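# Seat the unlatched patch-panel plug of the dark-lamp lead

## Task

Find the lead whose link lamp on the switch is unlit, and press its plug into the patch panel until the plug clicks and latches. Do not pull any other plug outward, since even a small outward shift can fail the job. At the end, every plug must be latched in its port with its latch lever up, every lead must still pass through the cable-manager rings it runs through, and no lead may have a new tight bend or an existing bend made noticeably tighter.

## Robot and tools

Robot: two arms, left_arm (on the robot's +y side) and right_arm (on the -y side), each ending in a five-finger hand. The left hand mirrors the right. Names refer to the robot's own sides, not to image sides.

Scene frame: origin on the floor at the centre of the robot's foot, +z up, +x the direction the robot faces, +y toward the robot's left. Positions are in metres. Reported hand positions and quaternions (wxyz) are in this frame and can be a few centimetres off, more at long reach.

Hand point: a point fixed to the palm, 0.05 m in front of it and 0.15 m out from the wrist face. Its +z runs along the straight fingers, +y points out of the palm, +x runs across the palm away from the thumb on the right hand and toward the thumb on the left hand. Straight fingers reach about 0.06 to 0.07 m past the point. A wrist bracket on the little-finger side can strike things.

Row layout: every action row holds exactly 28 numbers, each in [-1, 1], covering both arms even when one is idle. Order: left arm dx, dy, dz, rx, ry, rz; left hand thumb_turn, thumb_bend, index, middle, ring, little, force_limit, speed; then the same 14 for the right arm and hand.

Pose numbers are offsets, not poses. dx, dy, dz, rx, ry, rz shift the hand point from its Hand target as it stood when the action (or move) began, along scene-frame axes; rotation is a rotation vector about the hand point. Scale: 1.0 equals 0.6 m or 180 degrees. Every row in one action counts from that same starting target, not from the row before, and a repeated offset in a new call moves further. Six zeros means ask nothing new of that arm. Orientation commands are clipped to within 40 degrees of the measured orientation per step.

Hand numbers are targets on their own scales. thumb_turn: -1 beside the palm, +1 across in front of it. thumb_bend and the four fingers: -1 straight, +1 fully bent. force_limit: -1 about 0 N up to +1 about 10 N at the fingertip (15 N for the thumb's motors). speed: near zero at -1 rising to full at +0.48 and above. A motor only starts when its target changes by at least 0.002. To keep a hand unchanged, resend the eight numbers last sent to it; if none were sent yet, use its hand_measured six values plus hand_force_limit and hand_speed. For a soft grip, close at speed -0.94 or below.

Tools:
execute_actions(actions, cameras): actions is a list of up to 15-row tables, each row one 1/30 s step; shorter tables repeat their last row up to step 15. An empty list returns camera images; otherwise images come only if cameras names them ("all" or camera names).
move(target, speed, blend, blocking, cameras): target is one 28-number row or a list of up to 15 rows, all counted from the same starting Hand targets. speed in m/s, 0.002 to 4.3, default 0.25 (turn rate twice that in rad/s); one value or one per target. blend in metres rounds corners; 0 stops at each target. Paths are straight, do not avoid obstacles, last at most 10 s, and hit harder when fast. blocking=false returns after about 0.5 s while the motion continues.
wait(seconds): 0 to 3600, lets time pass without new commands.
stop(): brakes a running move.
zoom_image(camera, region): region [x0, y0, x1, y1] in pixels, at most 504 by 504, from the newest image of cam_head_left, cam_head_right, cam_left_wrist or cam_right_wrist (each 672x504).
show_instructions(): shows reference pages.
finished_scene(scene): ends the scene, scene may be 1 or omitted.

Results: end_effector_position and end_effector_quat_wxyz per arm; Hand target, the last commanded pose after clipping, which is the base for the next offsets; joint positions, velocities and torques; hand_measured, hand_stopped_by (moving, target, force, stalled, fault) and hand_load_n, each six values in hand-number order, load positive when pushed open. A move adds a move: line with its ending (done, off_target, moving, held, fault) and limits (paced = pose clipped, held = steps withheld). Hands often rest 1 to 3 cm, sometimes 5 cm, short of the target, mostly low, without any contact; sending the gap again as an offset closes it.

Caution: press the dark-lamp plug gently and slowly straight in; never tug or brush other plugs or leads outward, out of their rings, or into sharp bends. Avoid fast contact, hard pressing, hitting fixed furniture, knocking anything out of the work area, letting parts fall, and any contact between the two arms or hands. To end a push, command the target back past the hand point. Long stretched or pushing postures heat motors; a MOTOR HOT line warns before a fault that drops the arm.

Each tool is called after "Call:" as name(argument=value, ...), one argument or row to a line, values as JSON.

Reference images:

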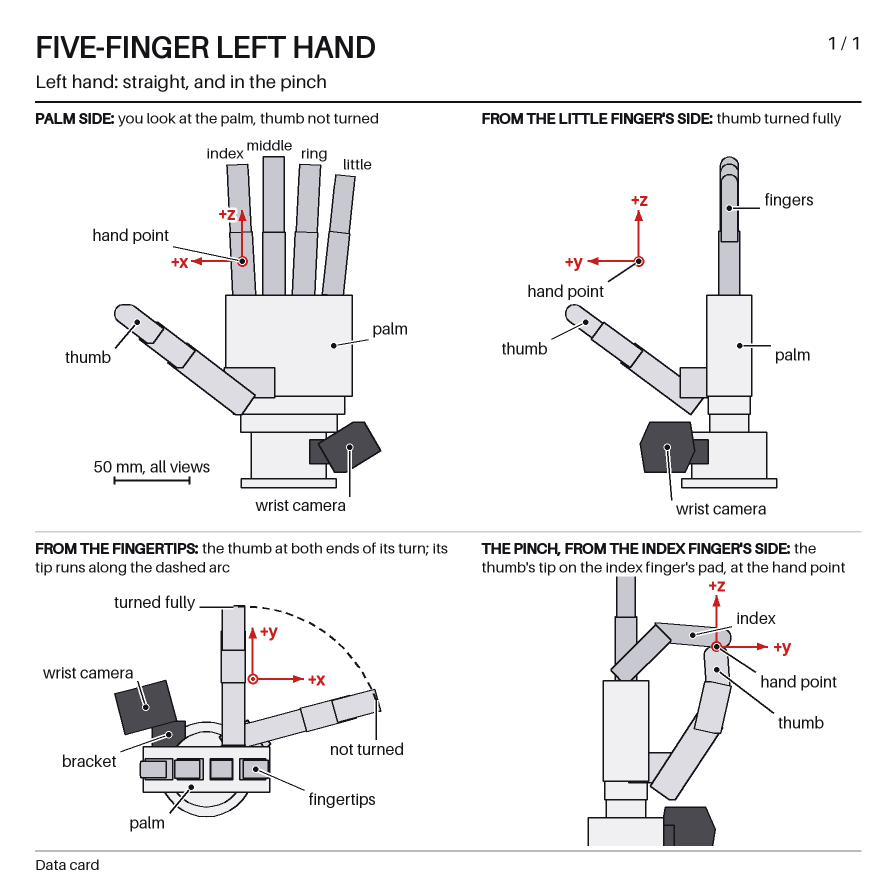

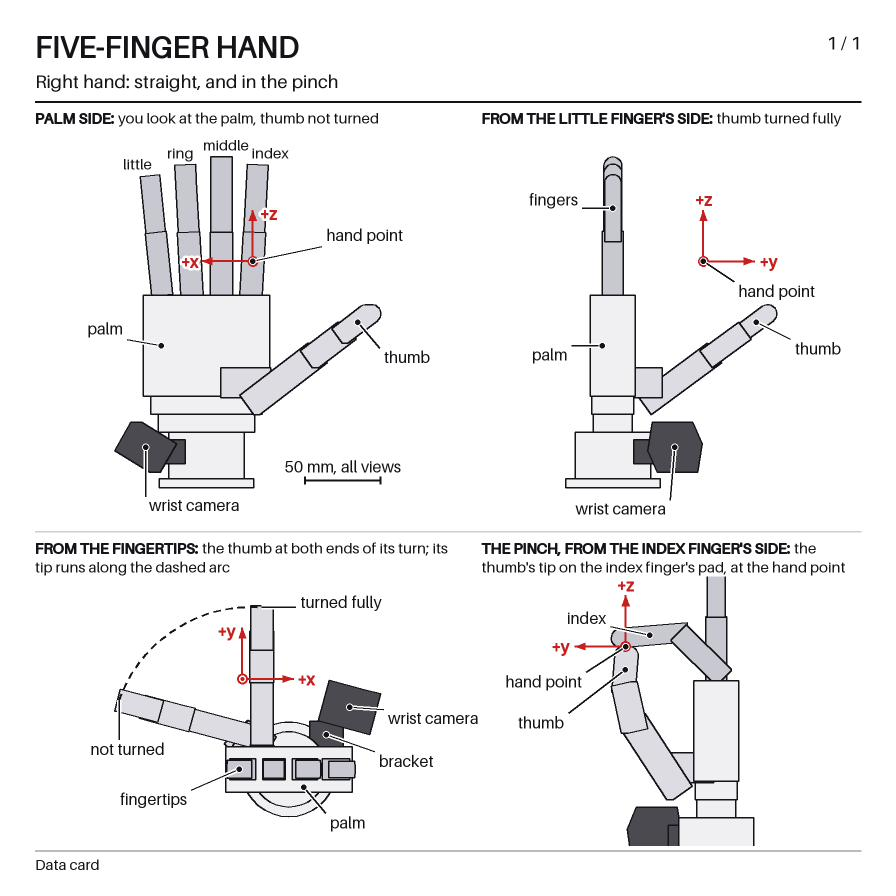

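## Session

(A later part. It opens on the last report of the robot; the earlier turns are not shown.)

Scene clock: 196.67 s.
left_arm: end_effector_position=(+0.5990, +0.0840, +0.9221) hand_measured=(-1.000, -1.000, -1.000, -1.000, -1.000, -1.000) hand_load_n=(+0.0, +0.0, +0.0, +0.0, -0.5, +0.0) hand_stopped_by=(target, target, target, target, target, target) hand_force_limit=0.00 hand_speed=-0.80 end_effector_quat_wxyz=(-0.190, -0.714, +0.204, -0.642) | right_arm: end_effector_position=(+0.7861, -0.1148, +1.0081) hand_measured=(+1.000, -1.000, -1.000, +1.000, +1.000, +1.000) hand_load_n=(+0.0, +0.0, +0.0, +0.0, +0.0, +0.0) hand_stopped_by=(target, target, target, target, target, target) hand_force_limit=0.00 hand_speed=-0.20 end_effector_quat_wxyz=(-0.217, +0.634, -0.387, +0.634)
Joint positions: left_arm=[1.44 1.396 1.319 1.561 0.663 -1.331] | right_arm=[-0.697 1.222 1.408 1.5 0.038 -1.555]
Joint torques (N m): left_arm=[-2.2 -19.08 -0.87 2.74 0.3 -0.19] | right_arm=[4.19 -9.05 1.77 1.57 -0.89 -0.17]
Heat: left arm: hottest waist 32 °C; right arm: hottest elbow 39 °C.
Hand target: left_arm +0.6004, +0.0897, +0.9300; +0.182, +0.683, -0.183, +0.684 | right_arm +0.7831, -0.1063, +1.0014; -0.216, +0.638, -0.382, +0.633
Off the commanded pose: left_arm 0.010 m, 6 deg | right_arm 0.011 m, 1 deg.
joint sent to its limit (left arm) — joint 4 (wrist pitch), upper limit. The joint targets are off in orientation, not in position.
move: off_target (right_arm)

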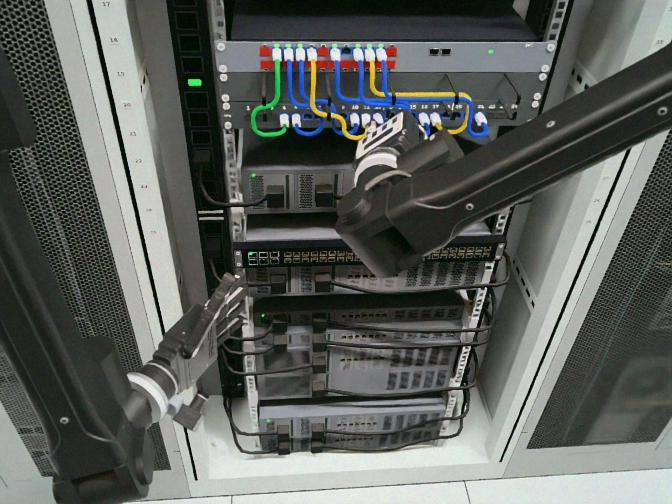

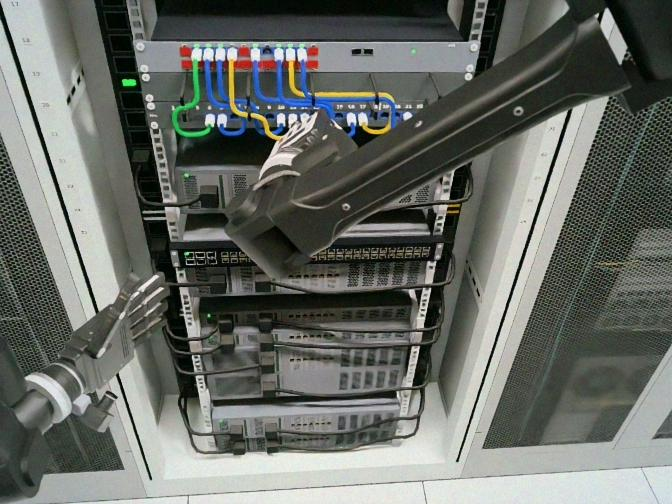

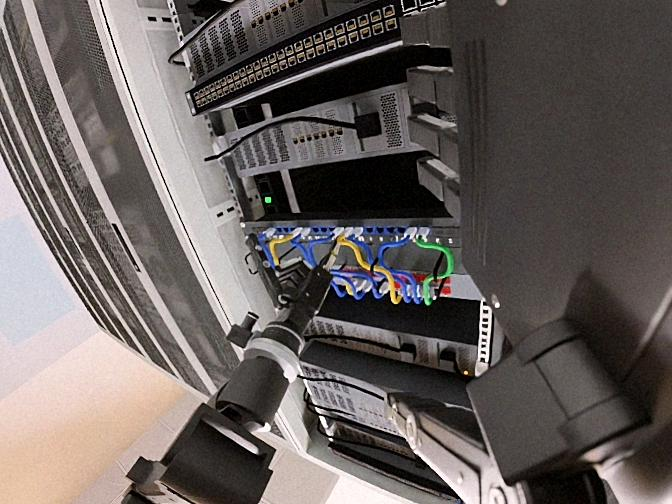

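Call:
move(
  target=[0,0,0,0,0,0,-1,-1,-1,-1,-1,-1,0.0,-0.8,0.008,-0.004,-0.005,0,0,0,1,-1,-1,1,1,1,0.0,-0.2],
  speed=0.02,
  cameras=["cam_head_left","cam_head_right","cam_left_wrist"],
)

Call:
zoom_image(
  camera="cam_head_left",
  region=[355, 105, 395, 145],
)

Call:
zoom_image(
  camera="cam_left_wrist",
  region=[318, 225, 358, 265],
)

Call:
zoom_image(
  camera="cam_head_right",
  region=[275, 105, 315, 145],
)

Scene clock: 197.50 s.
left_arm: end_effector_position=(+0.5990, +0.0840, +0.9221) hand_measured=(-1.000, -1.000, -1.000, -1.000, -1.000, -1.000) hand_load_n=(+0.0, -0.5, +0.0, +0.0, +0.0, +0.0) hand_stopped_by=(target, target, target, target, target, target) hand_force_limit=0.00 hand_speed=-0.80 end_effector_quat_wxyz=(-0.190, -0.714, +0.204, -0.642) | right_arm: end_effector_position=(+0.7871, -0.1148, +1.0078) hand_measured=(+1.000, -1.000, -1.000, +1.000, +1.000, +1.000) hand_load_n=(+0.0, +0.0, +0.0, +0.0, +0.0, +0.0) hand_stopped_by=(target, target, target, target, target, target) hand_force_limit=0.00 hand_speed=-0.20 end_effector_quat_wxyz=(-0.216, +0.633, -0.387, +0.634)
Joint positions: left_arm=[1.44 1.396 1.319 1.561 0.663 -1.331] | right_arm=[-0.697 1.224 1.413 1.5 0.038 -1.555]
Joint torques (N m): left_arm=[-1.26 -19.55 -0.91 2.62 0.27 -0.21] | right_arm=[3.78 -9.17 2.52 1.01 -0.83 -0.07]
Heat: left arm: hottest waist 32 °C; right arm: hottest elbow 39 °C.
Hand target: left_arm +0.6004, +0.0897, +0.9300; +0.182, +0.683, -0.183, +0.684 | right_arm +0.7878, -0.1086, +0.9983; -0.216, +0.638, -0.382, +0.633
Off the commanded pose: left_arm 0.010 m, 6 deg | right_arm 0.011 m, 1 deg.
joint sent to its limit (left arm) — joint 4 (wrist pitch), upper limit. The joint targets are off in orientation, not in position.
move: off_target (right_arm)

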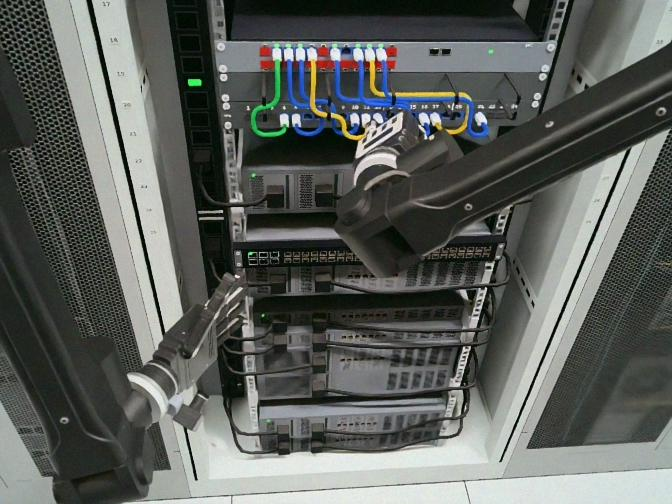

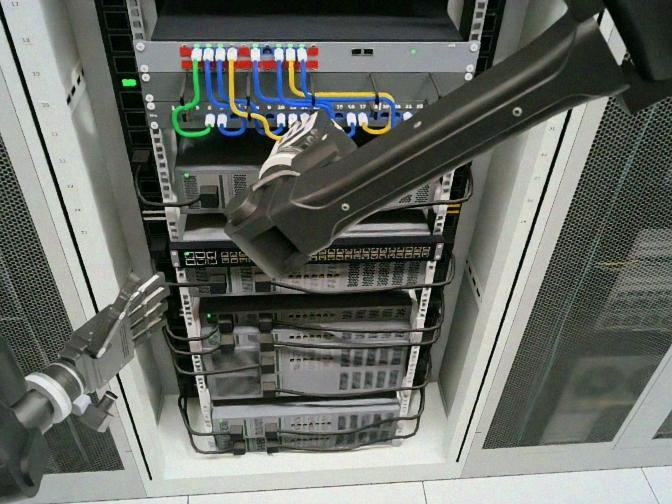

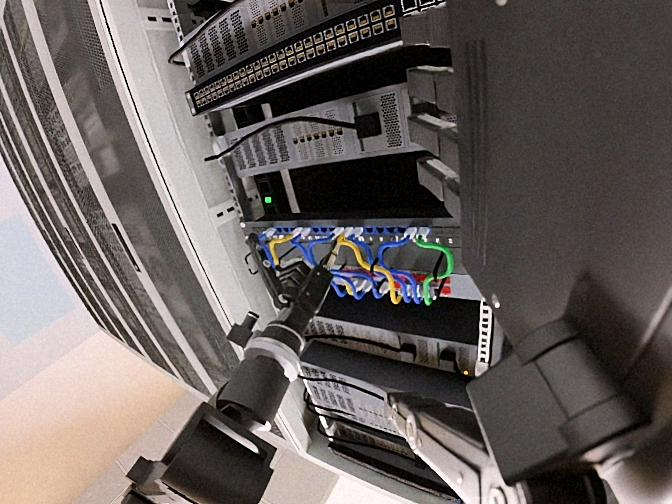

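Scaled by 12.600 from the camera's image (finer frame: 960x720).

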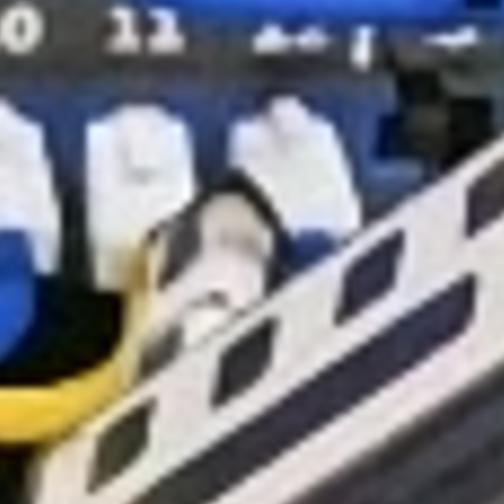

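Scaled by 12.600 from the camera's image (finer frame: 960x720).

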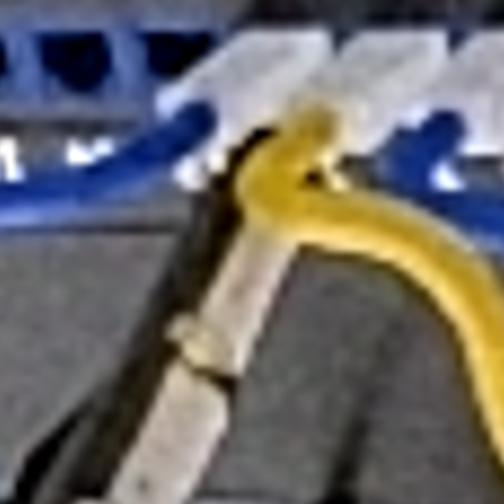

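Scaled by 12.600 from the camera's image (finer frame: 960x720).

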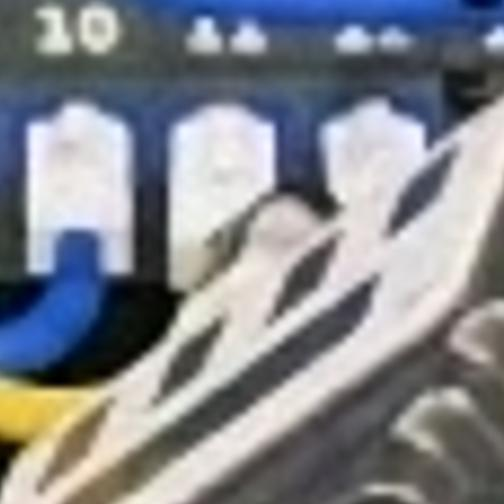

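Call:
move(
  target=[0,0,0,0,0,0,-1,-1,-1,-1,-1,-1,0.0,-0.8,0.0167,0.003,-0.008,0,0,0,1,-1,-1,1,1,1,0.0,-0.2],
  speed=0.02,
  cameras=["cam_head_left","cam_head_right","cam_left_wrist"],
)

Call:
zoom_image(
  camera="cam_head_left",
  region=[355, 105, 395, 145],
)

Call:
zoom_image(
  camera="cam_left_wrist",
  region=[318, 225, 358, 265],
)

Scene clock: 198.50 s.
left_arm: end_effector_position=(+0.5990, +0.0840, +0.9221) hand_measured=(-1.000, -1.000, -1.000, -1.000, -1.000, -1.000) hand_load_n=(+0.0, +0.0, +0.0, +0.0, +0.0, +0.0) hand_stopped_by=(target, target, target, target, target, target) hand_force_limit=0.00 hand_speed=-0.80 end_effector_quat_wxyz=(-0.190, -0.714, +0.204, -0.642) | right_arm: end_effector_position=(+0.7881, -0.1135, +1.0065) hand_measured=(+1.000, -1.000, -1.000, +1.000, +1.000, +1.000) hand_load_n=(+0.0, +0.0, -0.5, +0.0, +0.0, +0.0) hand_stopped_by=(target, target, target, target, target, target) hand_force_limit=0.00 hand_speed=-0.20 end_effector_quat_wxyz=(-0.215, +0.631, -0.388, +0.636)
Joint positions: left_arm=[1.44 1.396 1.319 1.561 0.663 -1.331] | right_arm=[-0.697 1.233 1.422 1.504 0.038 -1.555]
Joint torques (N m): left_arm=[-1.26 -19.25 -0.7 2.55 0.29 -0.23] | right_arm=[3.55 -8.7 4.45 -0.17 -0.83 -0.07]
Heat: left arm: hottest waist 32 °C; right arm: hottest elbow 39 °C.
Hand target: left_arm +0.6004, +0.0897, +0.9300; +0.182, +0.683, -0.183, +0.684 | right_arm +0.7979, -0.1068, +0.9935; -0.216, +0.638, -0.382, +0.633
Off the commanded pose: left_arm 0.010 m, 6 deg | right_arm 0.018 m, 1 deg.
joint sent to its limit (left arm) — joint 4 (wrist pitch), upper limit. The joint targets are off in orientation, not in position.
move: off_target (right_arm)

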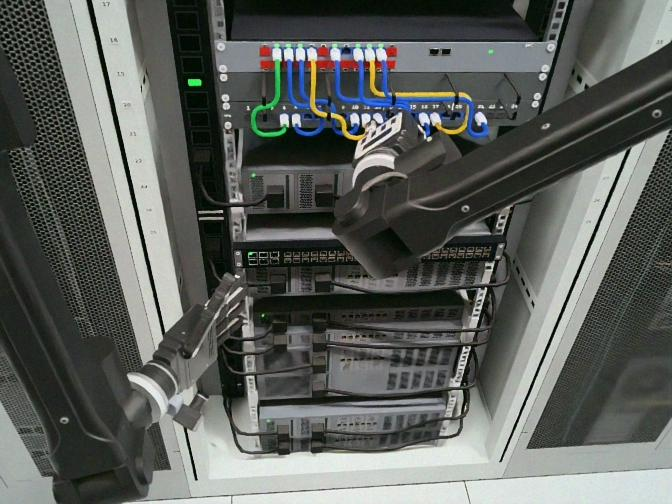

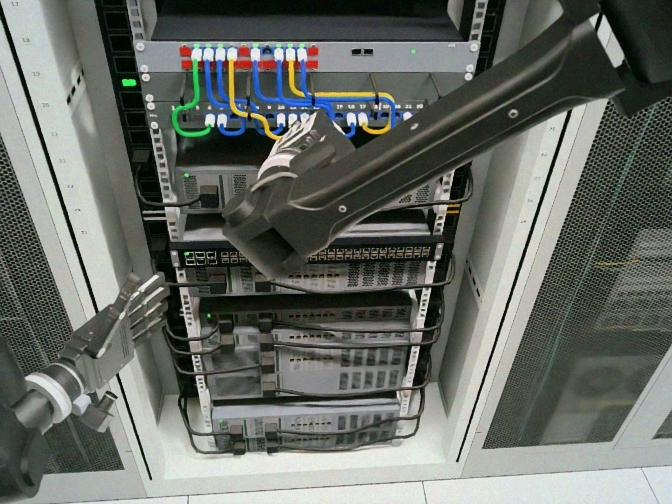

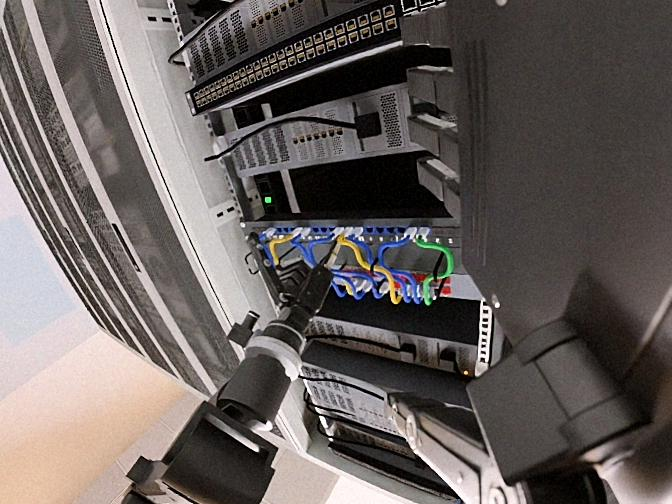

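Scaled by 12.600 from the camera's image (finer frame: 960x720).

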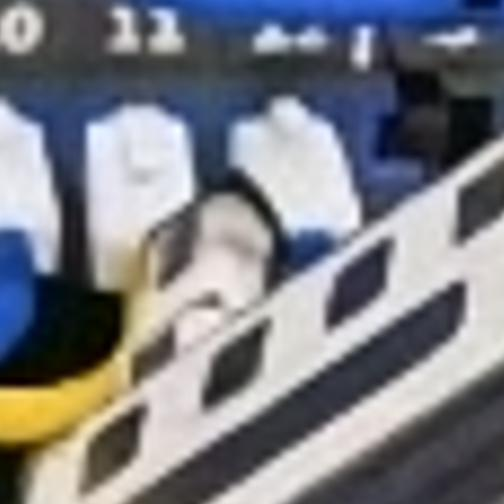

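Scaled by 12.600 from the camera's image (finer frame: 960x720).

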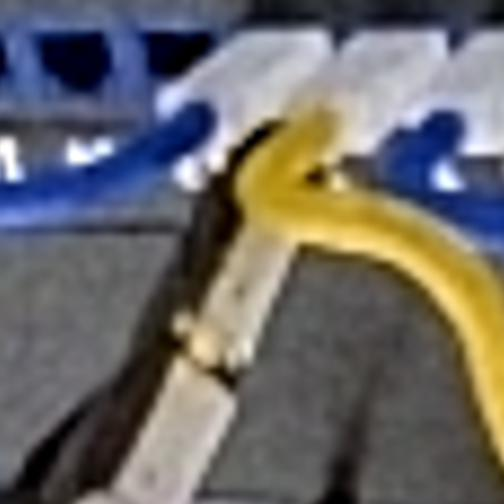

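Call:
move(
  target=[0,0,0,0,0,0,-1,-1,-1,-1,-1,-1,0.0,-0.8,0.02,0.0,-0.003,0,0,0,1,-1,-1,1,1,1,0.0,-0.2],
  speed=0.02,
  cameras=["cam_head_left","cam_head_right","cam_left_wrist"],
)

Call:
zoom_image(
  camera="cam_head_left",
  region=[355, 105, 395, 145],
)

Call:
zoom_image(
  camera="cam_left_wrist",
  region=[318, 225, 358, 265],
)

Scene clock: 199.47 s.
left_arm: end_effector_position=(+0.5990, +0.0840, +0.9221) hand_measured=(-1.000, -1.000, -1.000, -1.000, -1.000, -1.000) hand_load_n=(+0.0, +0.0, +0.0, +0.0, +0.0, +0.0) hand_stopped_by=(target, target, target, target, target, target) hand_force_limit=0.00 hand_speed=-0.80 end_effector_quat_wxyz=(-0.190, -0.714, +0.204, -0.642) | right_arm: end_effector_position=(+0.7888, -0.1133, +1.0062) hand_measured=(+1.000, -1.000, -1.000, +1.000, +1.000, +1.000) hand_load_n=(+0.0, +0.0, -0.5, +0.0, +0.0, +0.0) hand_stopped_by=(target, target, target, target, target, target) hand_force_limit=0.00 hand_speed=-0.20 end_effector_quat_wxyz=(-0.215, +0.631, -0.388, +0.637)
Joint positions: left_arm=[1.44 1.396 1.319 1.561 0.663 -1.331] | right_arm=[-0.697 1.236 1.427 1.505 0.038 -1.555]
Joint torques (N m): left_arm=[-1.55 -19.55 -0.83 2.66 0.27 -0.23] | right_arm=[3.84 -8.59 6.41 -1.32 -0.86 -0.11]
Heat: left arm: hottest waist 32 °C; right arm: hottest elbow 39 °C.
Hand target: left_arm +0.6004, +0.0897, +0.9300; +0.182, +0.683, -0.183, +0.684 | right_arm +0.8098, -0.1068, +0.9917; -0.216, +0.638, -0.382, +0.633
Off the commanded pose: left_arm 0.010 m, 6 deg | right_arm 0.026 m, 1 deg.
joint sent to its limit (left arm) — joint 4 (wrist pitch), upper limit. The joint targets are off in orientation, not in position.
move: off_target (right_arm)

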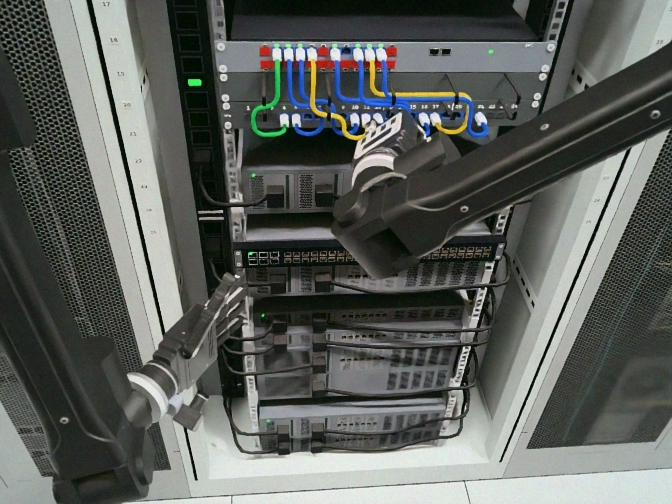

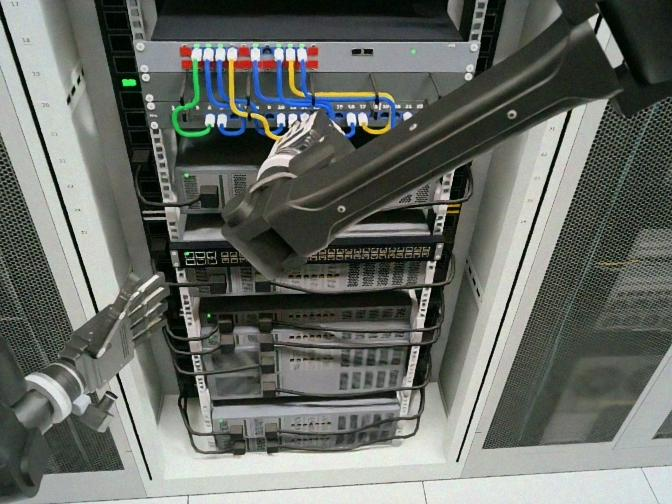

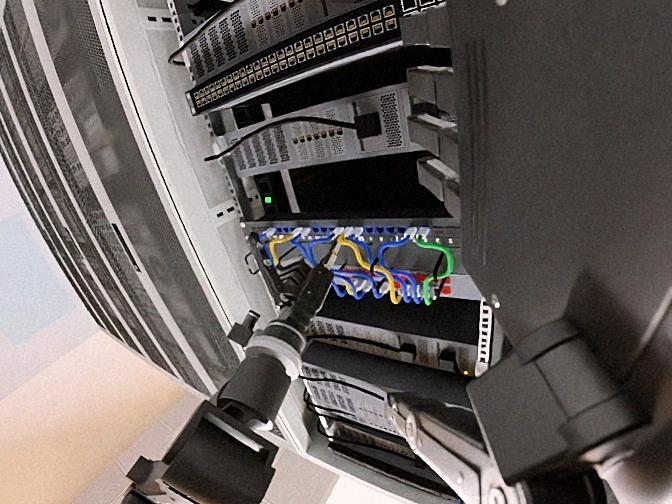

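Scaled by 12.600 from the camera's image (finer frame: 960x720).

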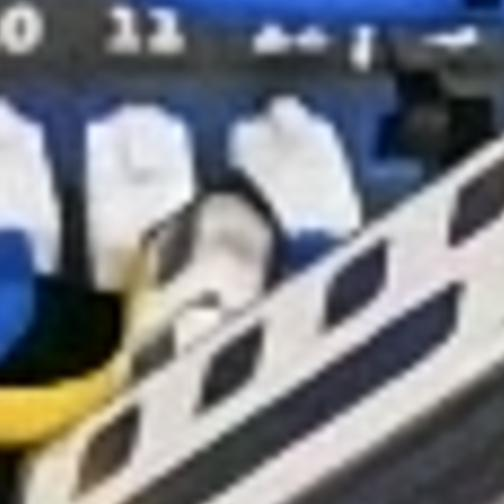

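Scaled by 12.600 from the camera's image (finer frame: 960x720).

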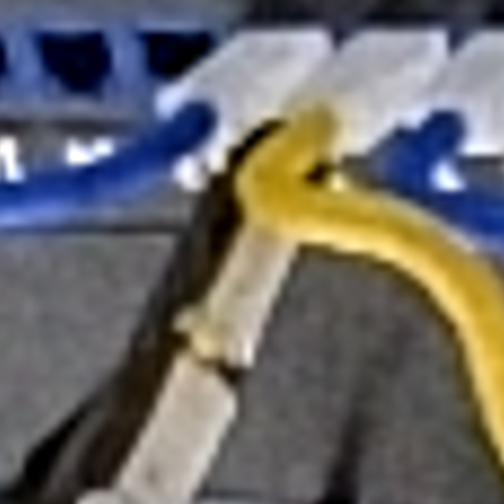

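Call:
move(
  target=[0,0,0,0,0,0,-1,-1,-1,-1,-1,-1,0.0,-0.8,0.033,0.0,-0.003,0,0,0,1,-1,-1,1,1,1,0.0,-0.2],
  speed=0.02,
  cameras=["cam_head_left","cam_head_right","cam_left_wrist"],
)

Call:
zoom_image(
  camera="cam_head_left",
  region=[355, 105, 395, 145],
)

Call:
zoom_image(
  camera="cam_left_wrist",
  region=[318, 225, 358, 265],
)

Scene clock: 200.87 s.
left_arm: end_effector_position=(+0.5990, +0.0840, +0.9221) hand_measured=(-1.000, -1.000, -1.000, -1.000, -1.000, -1.000) hand_load_n=(+0.0, +0.0, +0.0, +0.0, +0.0, +0.0) hand_stopped_by=(target, target, target, target, target, target) hand_force_limit=0.00 hand_speed=-0.80 end_effector_quat_wxyz=(-0.190, -0.714, +0.204, -0.642) | right_arm: end_effector_position=(+0.7900, -0.1136, +1.0063) hand_measured=(+1.000, -1.000, -1.000, +1.000, +1.000, +1.000) hand_load_n=(+0.0, +0.0, -1.0, +0.0, +0.0, +0.0) hand_stopped_by=(target, target, target, target, target, target) hand_force_limit=0.00 hand_speed=-0.20 end_effector_quat_wxyz=(-0.213, +0.631, -0.386, +0.639)
Joint positions: left_arm=[1.44 1.396 1.319 1.561 0.663 -1.331] | right_arm=[-0.697 1.239 1.432 1.505 0.037 -1.561]
Joint torques (N m): left_arm=[-1.49 -19.31 -0.87 2.54 0.29 -0.2] | right_arm=[4.48 -8.47 9.13 -3.02 -0.86 -0.12]
Heat: left arm: hottest waist 31 °C; right arm: hottest elbow 39 °C.
Hand target: left_arm +0.6004, +0.0897, +0.9300; +0.182, +0.683, -0.183, +0.684 | right_arm +0.8298, -0.1069, +0.9900; -0.216, +0.638, -0.382, +0.633
Off the commanded pose: left_arm 0.010 m, 6 deg | right_arm 0.043 m, 1 deg.
joint sent to its limit (left arm) — joint 4 (wrist pitch), upper limit. The joint targets are off in orientation, not in position.
move: off_target (right_arm)

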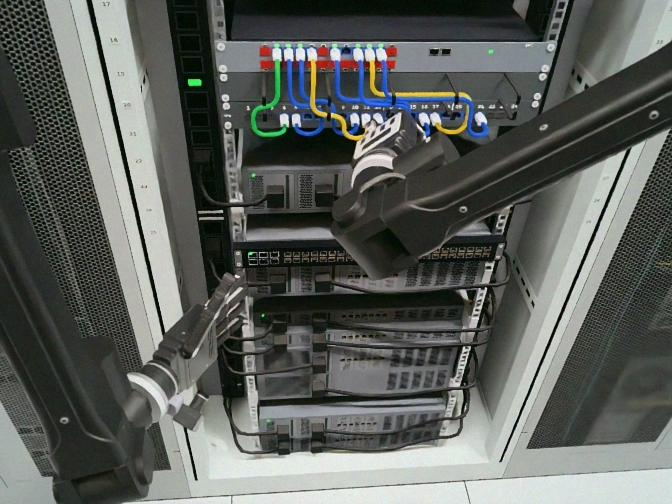

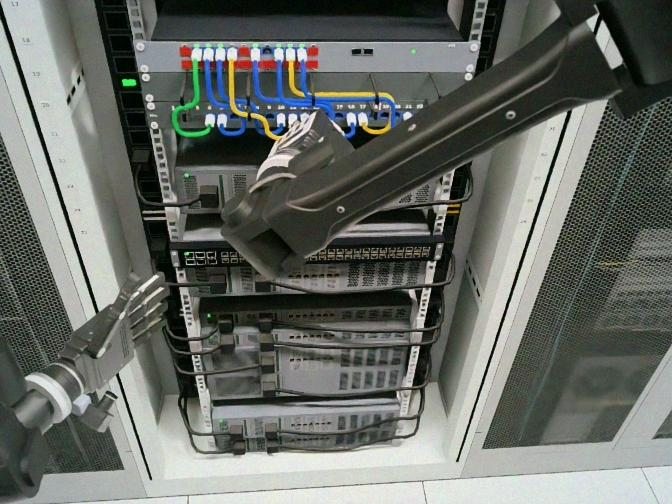

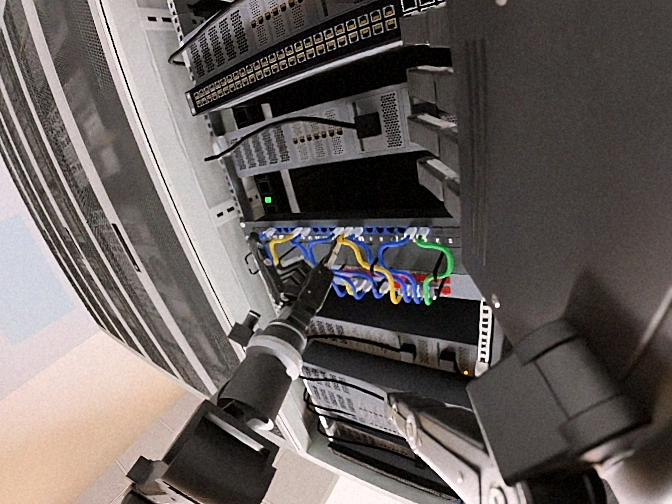

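Scaled by 12.600 from the camera's image (finer frame: 960x720).

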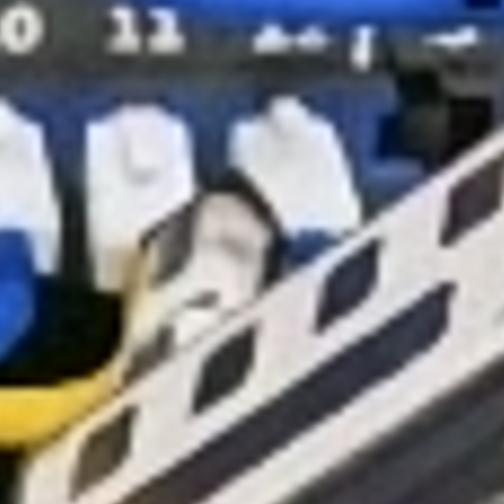

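Scaled by 12.600 from the camera's image (finer frame: 960x720).

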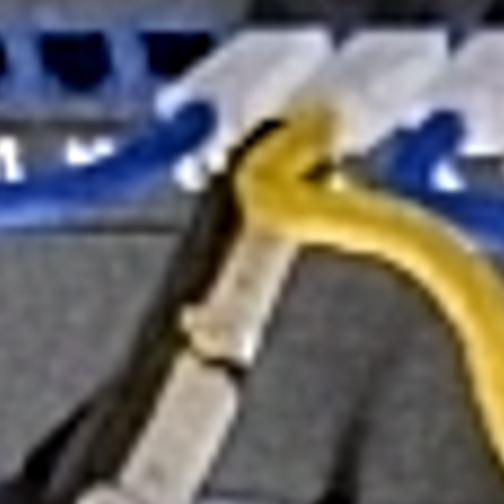

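Call:
zoom_image(
  camera="cam_head_left",
  region=[352, 111, 382, 141],
)

Call:
zoom_image(
  camera="cam_left_wrist",
  region=[328, 225, 348, 245],
)

Call:
zoom_image(
  camera="cam_head_right",
  region=[275, 105, 315, 145],
)

Scaled by 16.800 from the camera's image (finer frame: 960x720).

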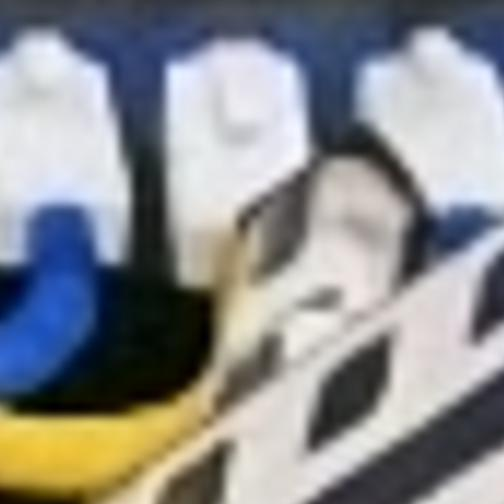

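Scaled by 25.200 from the camera's image (finer frame: 960x720).

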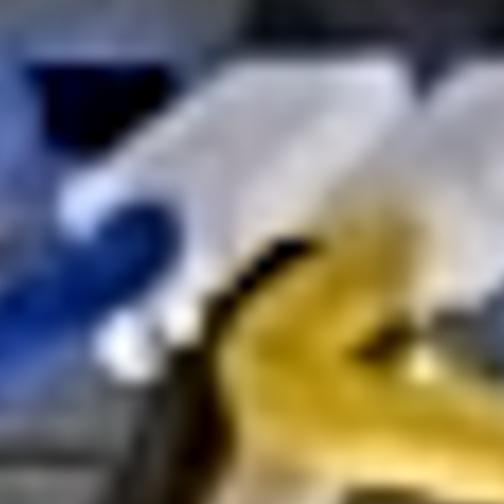

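Scaled by 12.600 from the camera's image (finer frame: 960x720).

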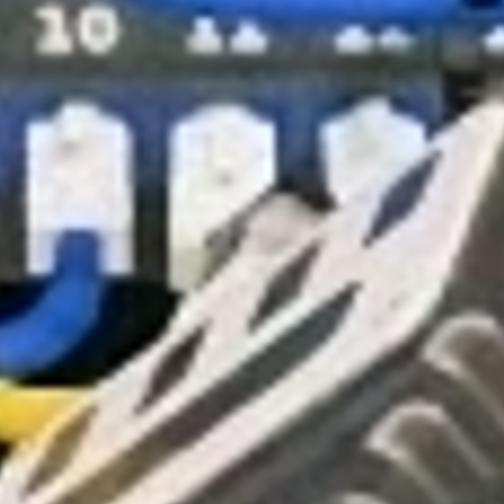

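Call:
move(
  target=[0,0,0,0,0,0,-1,-1,-1,-1,-1,-1,0.0,-0.8,0.033,0.0,-0.004,0,0,0,1,-1,-1,1,1,1,0.0,-0.2],
  speed=0.02,
  cameras=["cam_head_left","cam_head_right","cam_left_wrist"],
)

Call:
zoom_image(
  camera="cam_head_left",
  region=[352, 111, 382, 141],
)

Call:
zoom_image(
  camera="cam_left_wrist",
  region=[328, 225, 348, 245],
)

Scene clock: 202.53 s.
left_arm: end_effector_position=(+0.5990, +0.0840, +0.9221) hand_measured=(-1.000, -1.000, -1.000, -1.000, -1.000, -1.000) hand_load_n=(+0.0, +0.0, +0.0, +0.0, +0.0, +0.0) hand_stopped_by=(target, target, target, target, target, target) hand_force_limit=0.00 hand_speed=-0.80 end_effector_quat_wxyz=(-0.190, -0.714, +0.204, -0.642) | right_arm: end_effector_position=(+0.7908, -0.1140, +1.0064) hand_measured=(+1.000, -1.000, -1.000, +1.000, +1.000, +1.000) hand_load_n=(+0.0, +0.0, -2.0, +0.0, +0.0, +0.0) hand_stopped_by=(target, target, target, target, target, target) hand_force_limit=0.00 hand_speed=-0.20 end_effector_quat_wxyz=(-0.210, +0.632, -0.383, +0.640)
Joint positions: left_arm=[1.44 1.396 1.319 1.561 0.663 -1.331] | right_arm=[-0.697 1.241 1.436 1.505 0.035 -1.571]
Joint torques (N m): left_arm=[-1.55 -19.49 -0.91 2.69 0.29 -0.2] | right_arm=[5.13 -8.41 11.4 -4.49 -0.86 -0.08]
Heat: left arm: hottest waist 31 °C; right arm: hottest elbow 39 °C.
Hand target: left_arm +0.6004, +0.0897, +0.9300; +0.182, +0.683, -0.183, +0.684 | right_arm +0.8495, -0.1069, +0.9875; -0.216, +0.638, -0.382, +0.633
Off the commanded pose: left_arm 0.010 m, 6 deg | right_arm 0.062 m, 1 deg.
joint sent to its limit (left arm) — joint 4 (wrist pitch), upper limit. The joint targets are off in orientation, not in position.
move: off_target (right_arm)

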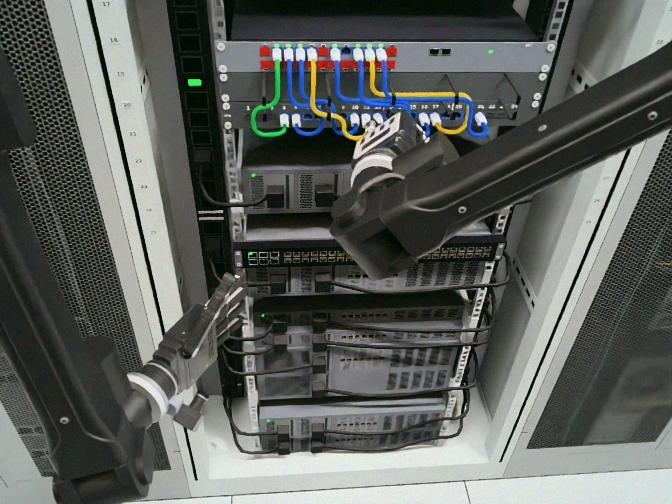

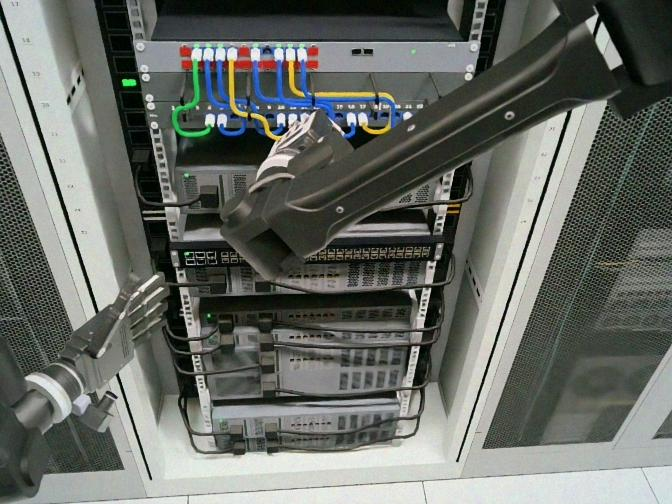

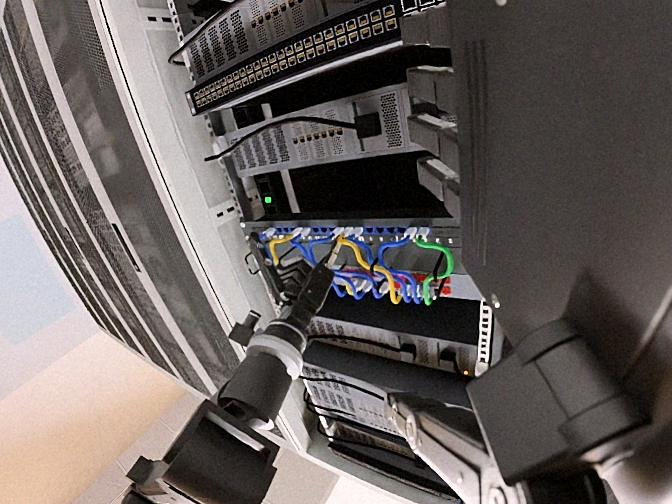

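Scaled by 16.800 from the camera's image (finer frame: 960x720).

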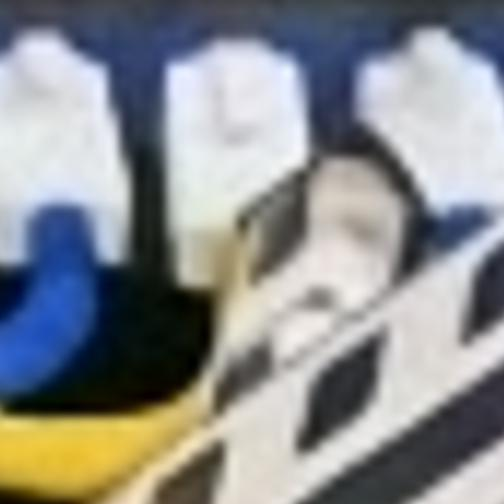

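Scaled by 25.200 from the camera's image (finer frame: 960x720).

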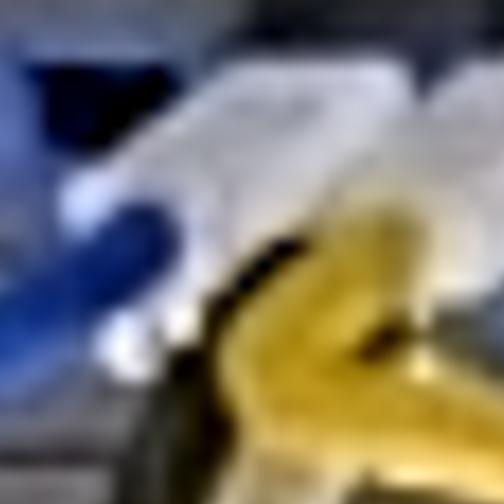

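Call:
zoom_image(
  camera="cam_head_left",
  region=[360, 114, 378, 132],
)

Call:
zoom_image(
  camera="cam_head_right",
  region=[285, 114, 303, 132],
)

Call:
zoom_image(
  camera="cam_left_wrist",
  region=[334, 228, 348, 242],
)

Scaled by 28.000 from the camera's image (finer frame: 960x720).

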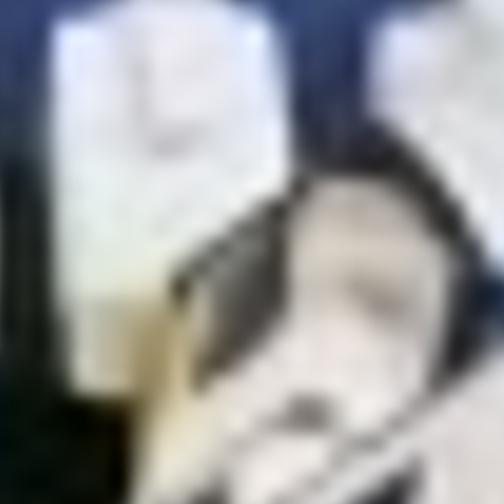

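Scaled by 28.000 from the camera's image (finer frame: 960x720).

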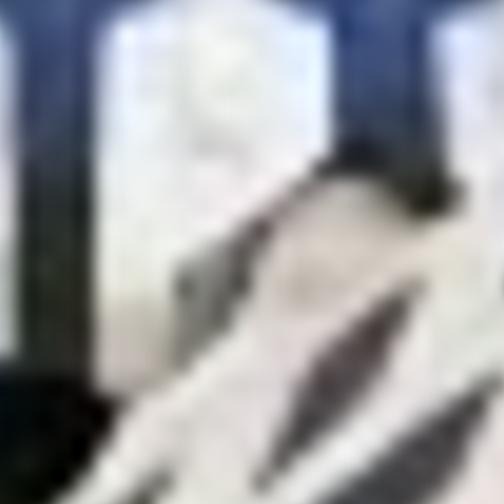

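Scaled by 36.000 from the camera's image (finer frame: 960x720).

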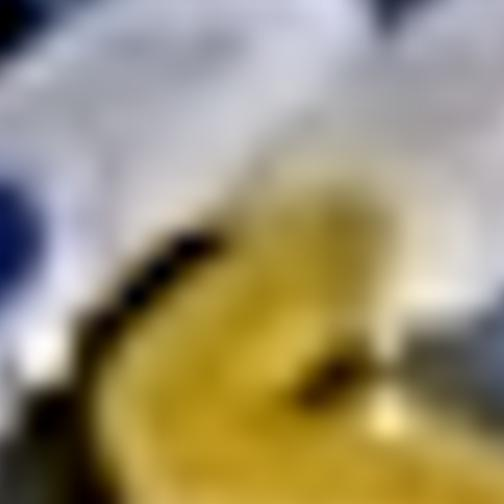

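Call:
wait(
  seconds=0.1,
  cameras=["cam_right_wrist","cam_head_left","cam_head_right"],
)

Call:
zoom_image(
  camera="cam_right_wrist",
  region=[220, 0, 504, 213],
)

Call:
zoom_image(
  camera="cam_head_left",
  region=[340, 60, 460, 180],
)

Call:
zoom_image(
  camera="cam_head_right",
  region=[240, 60, 380, 180],
)

Scene clock: 205.13 s.
left_arm: end_effector_position=(+0.5990, +0.0840, +0.9221) hand_measured=(-1.000, -1.000, -1.000, -1.000, -1.000, -1.000) hand_load_n=(+0.0, +0.0, +0.0, +0.0, +0.0, +0.0) hand_stopped_by=(target, target, target, target, target, target) hand_force_limit=0.00 hand_speed=-0.80 end_effector_quat_wxyz=(-0.190, -0.714, +0.204, -0.642) | right_arm: end_effector_position=(+0.7910, -0.1141, +1.0064) hand_measured=(+1.000, -1.000, -1.000, +1.000, +1.000, +1.000) hand_load_n=(+0.5, +0.0, -1.5, +0.0, +0.0, +0.0) hand_stopped_by=(target, target, target, target, target, target) hand_force_limit=0.00 hand_speed=-0.20 end_effector_quat_wxyz=(-0.210, +0.632, -0.383, +0.641)
Joint positions: left_arm=[1.44 1.396 1.319 1.561 0.663 -1.331] | right_arm=[-0.697 1.241 1.437 1.505 0.035 -1.571]
Joint torques (N m): left_arm=[-2.26 -19.72 -0.76 2.58 0.29 -0.2] | right_arm=[5.13 -8.35 11.49 -4.52 -0.86 -0.1]
Heat: left arm: hottest waist 31 °C; right arm: hottest elbow 40 °C.
Hand target: left_arm +0.6004, +0.0897, +0.9300; +0.182, +0.683, -0.183, +0.684 | right_arm +0.8496, -0.1070, +0.9876; -0.216, +0.638, -0.382, +0.633
Off the commanded pose: left_arm 0.010 m, 6 deg | right_arm 0.062 m, 1 deg.
wait: 0.10 s; at rest from the start
Images, in order (width x height): cam_head_left 672x504, cam_head_right 672x504, cam_right_wrist 672x504.

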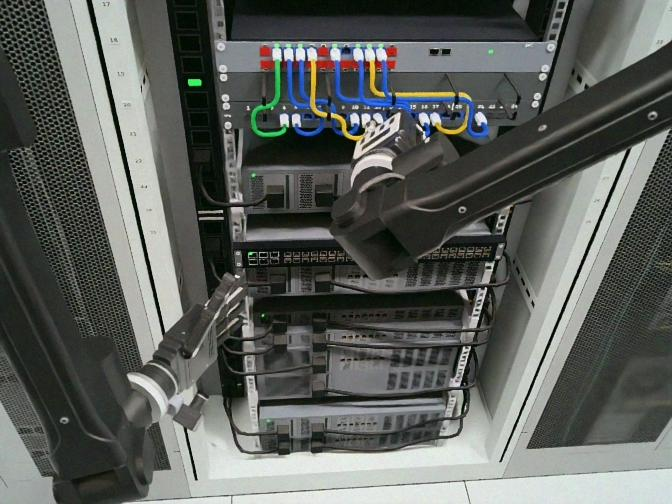

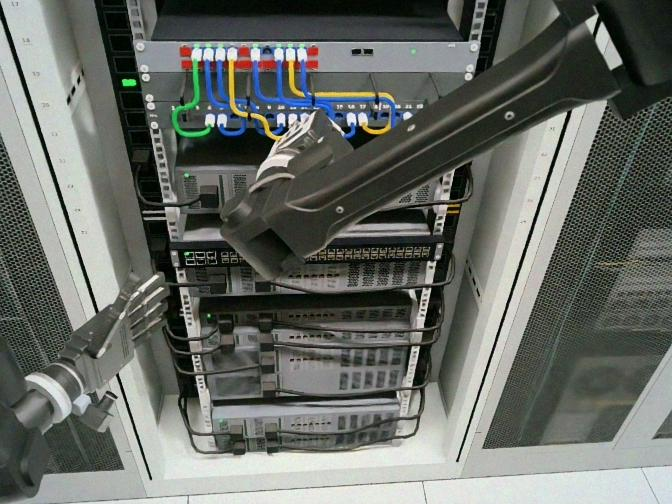

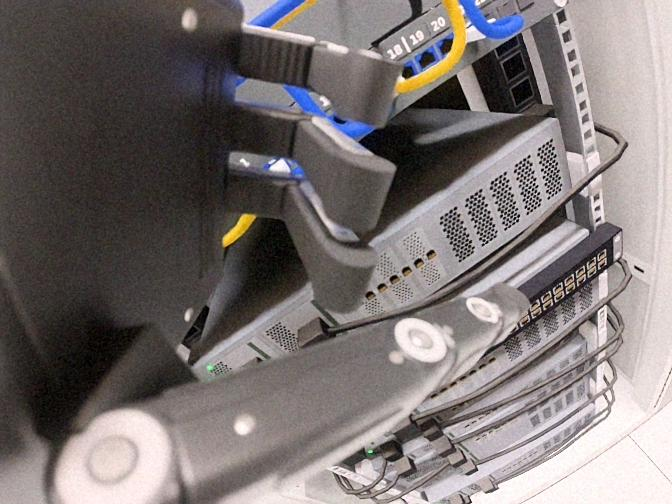

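Scaled by 1.775 from the camera's image (finer frame: 960x720).

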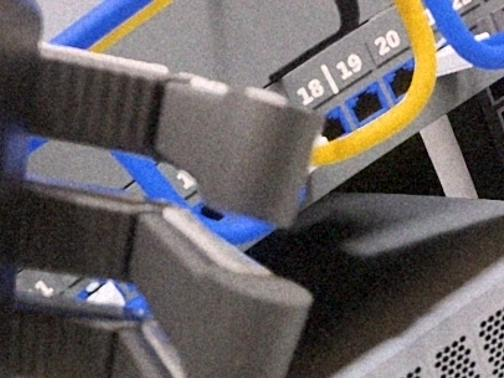

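Scaled by 4.200 from the camera's image (finer frame: 960x720).

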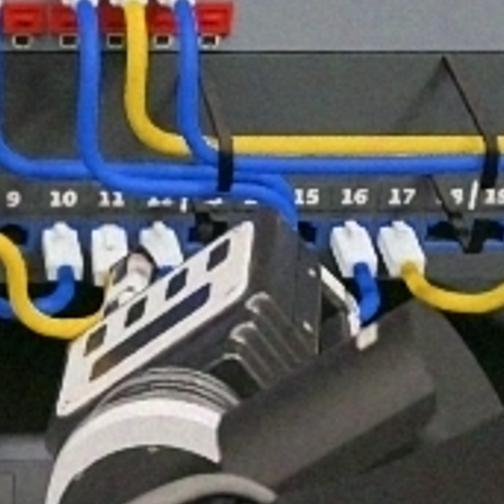

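Scaled by 3.600 from the camera's image (finer frame: 960x720).

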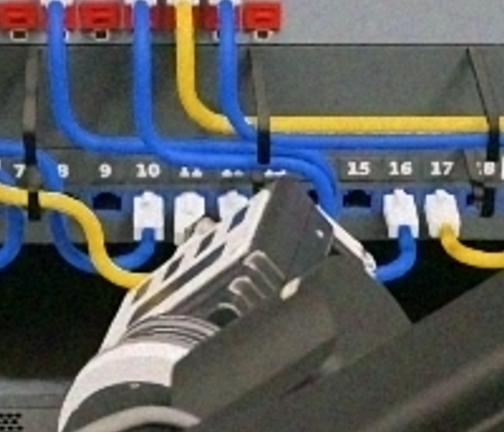

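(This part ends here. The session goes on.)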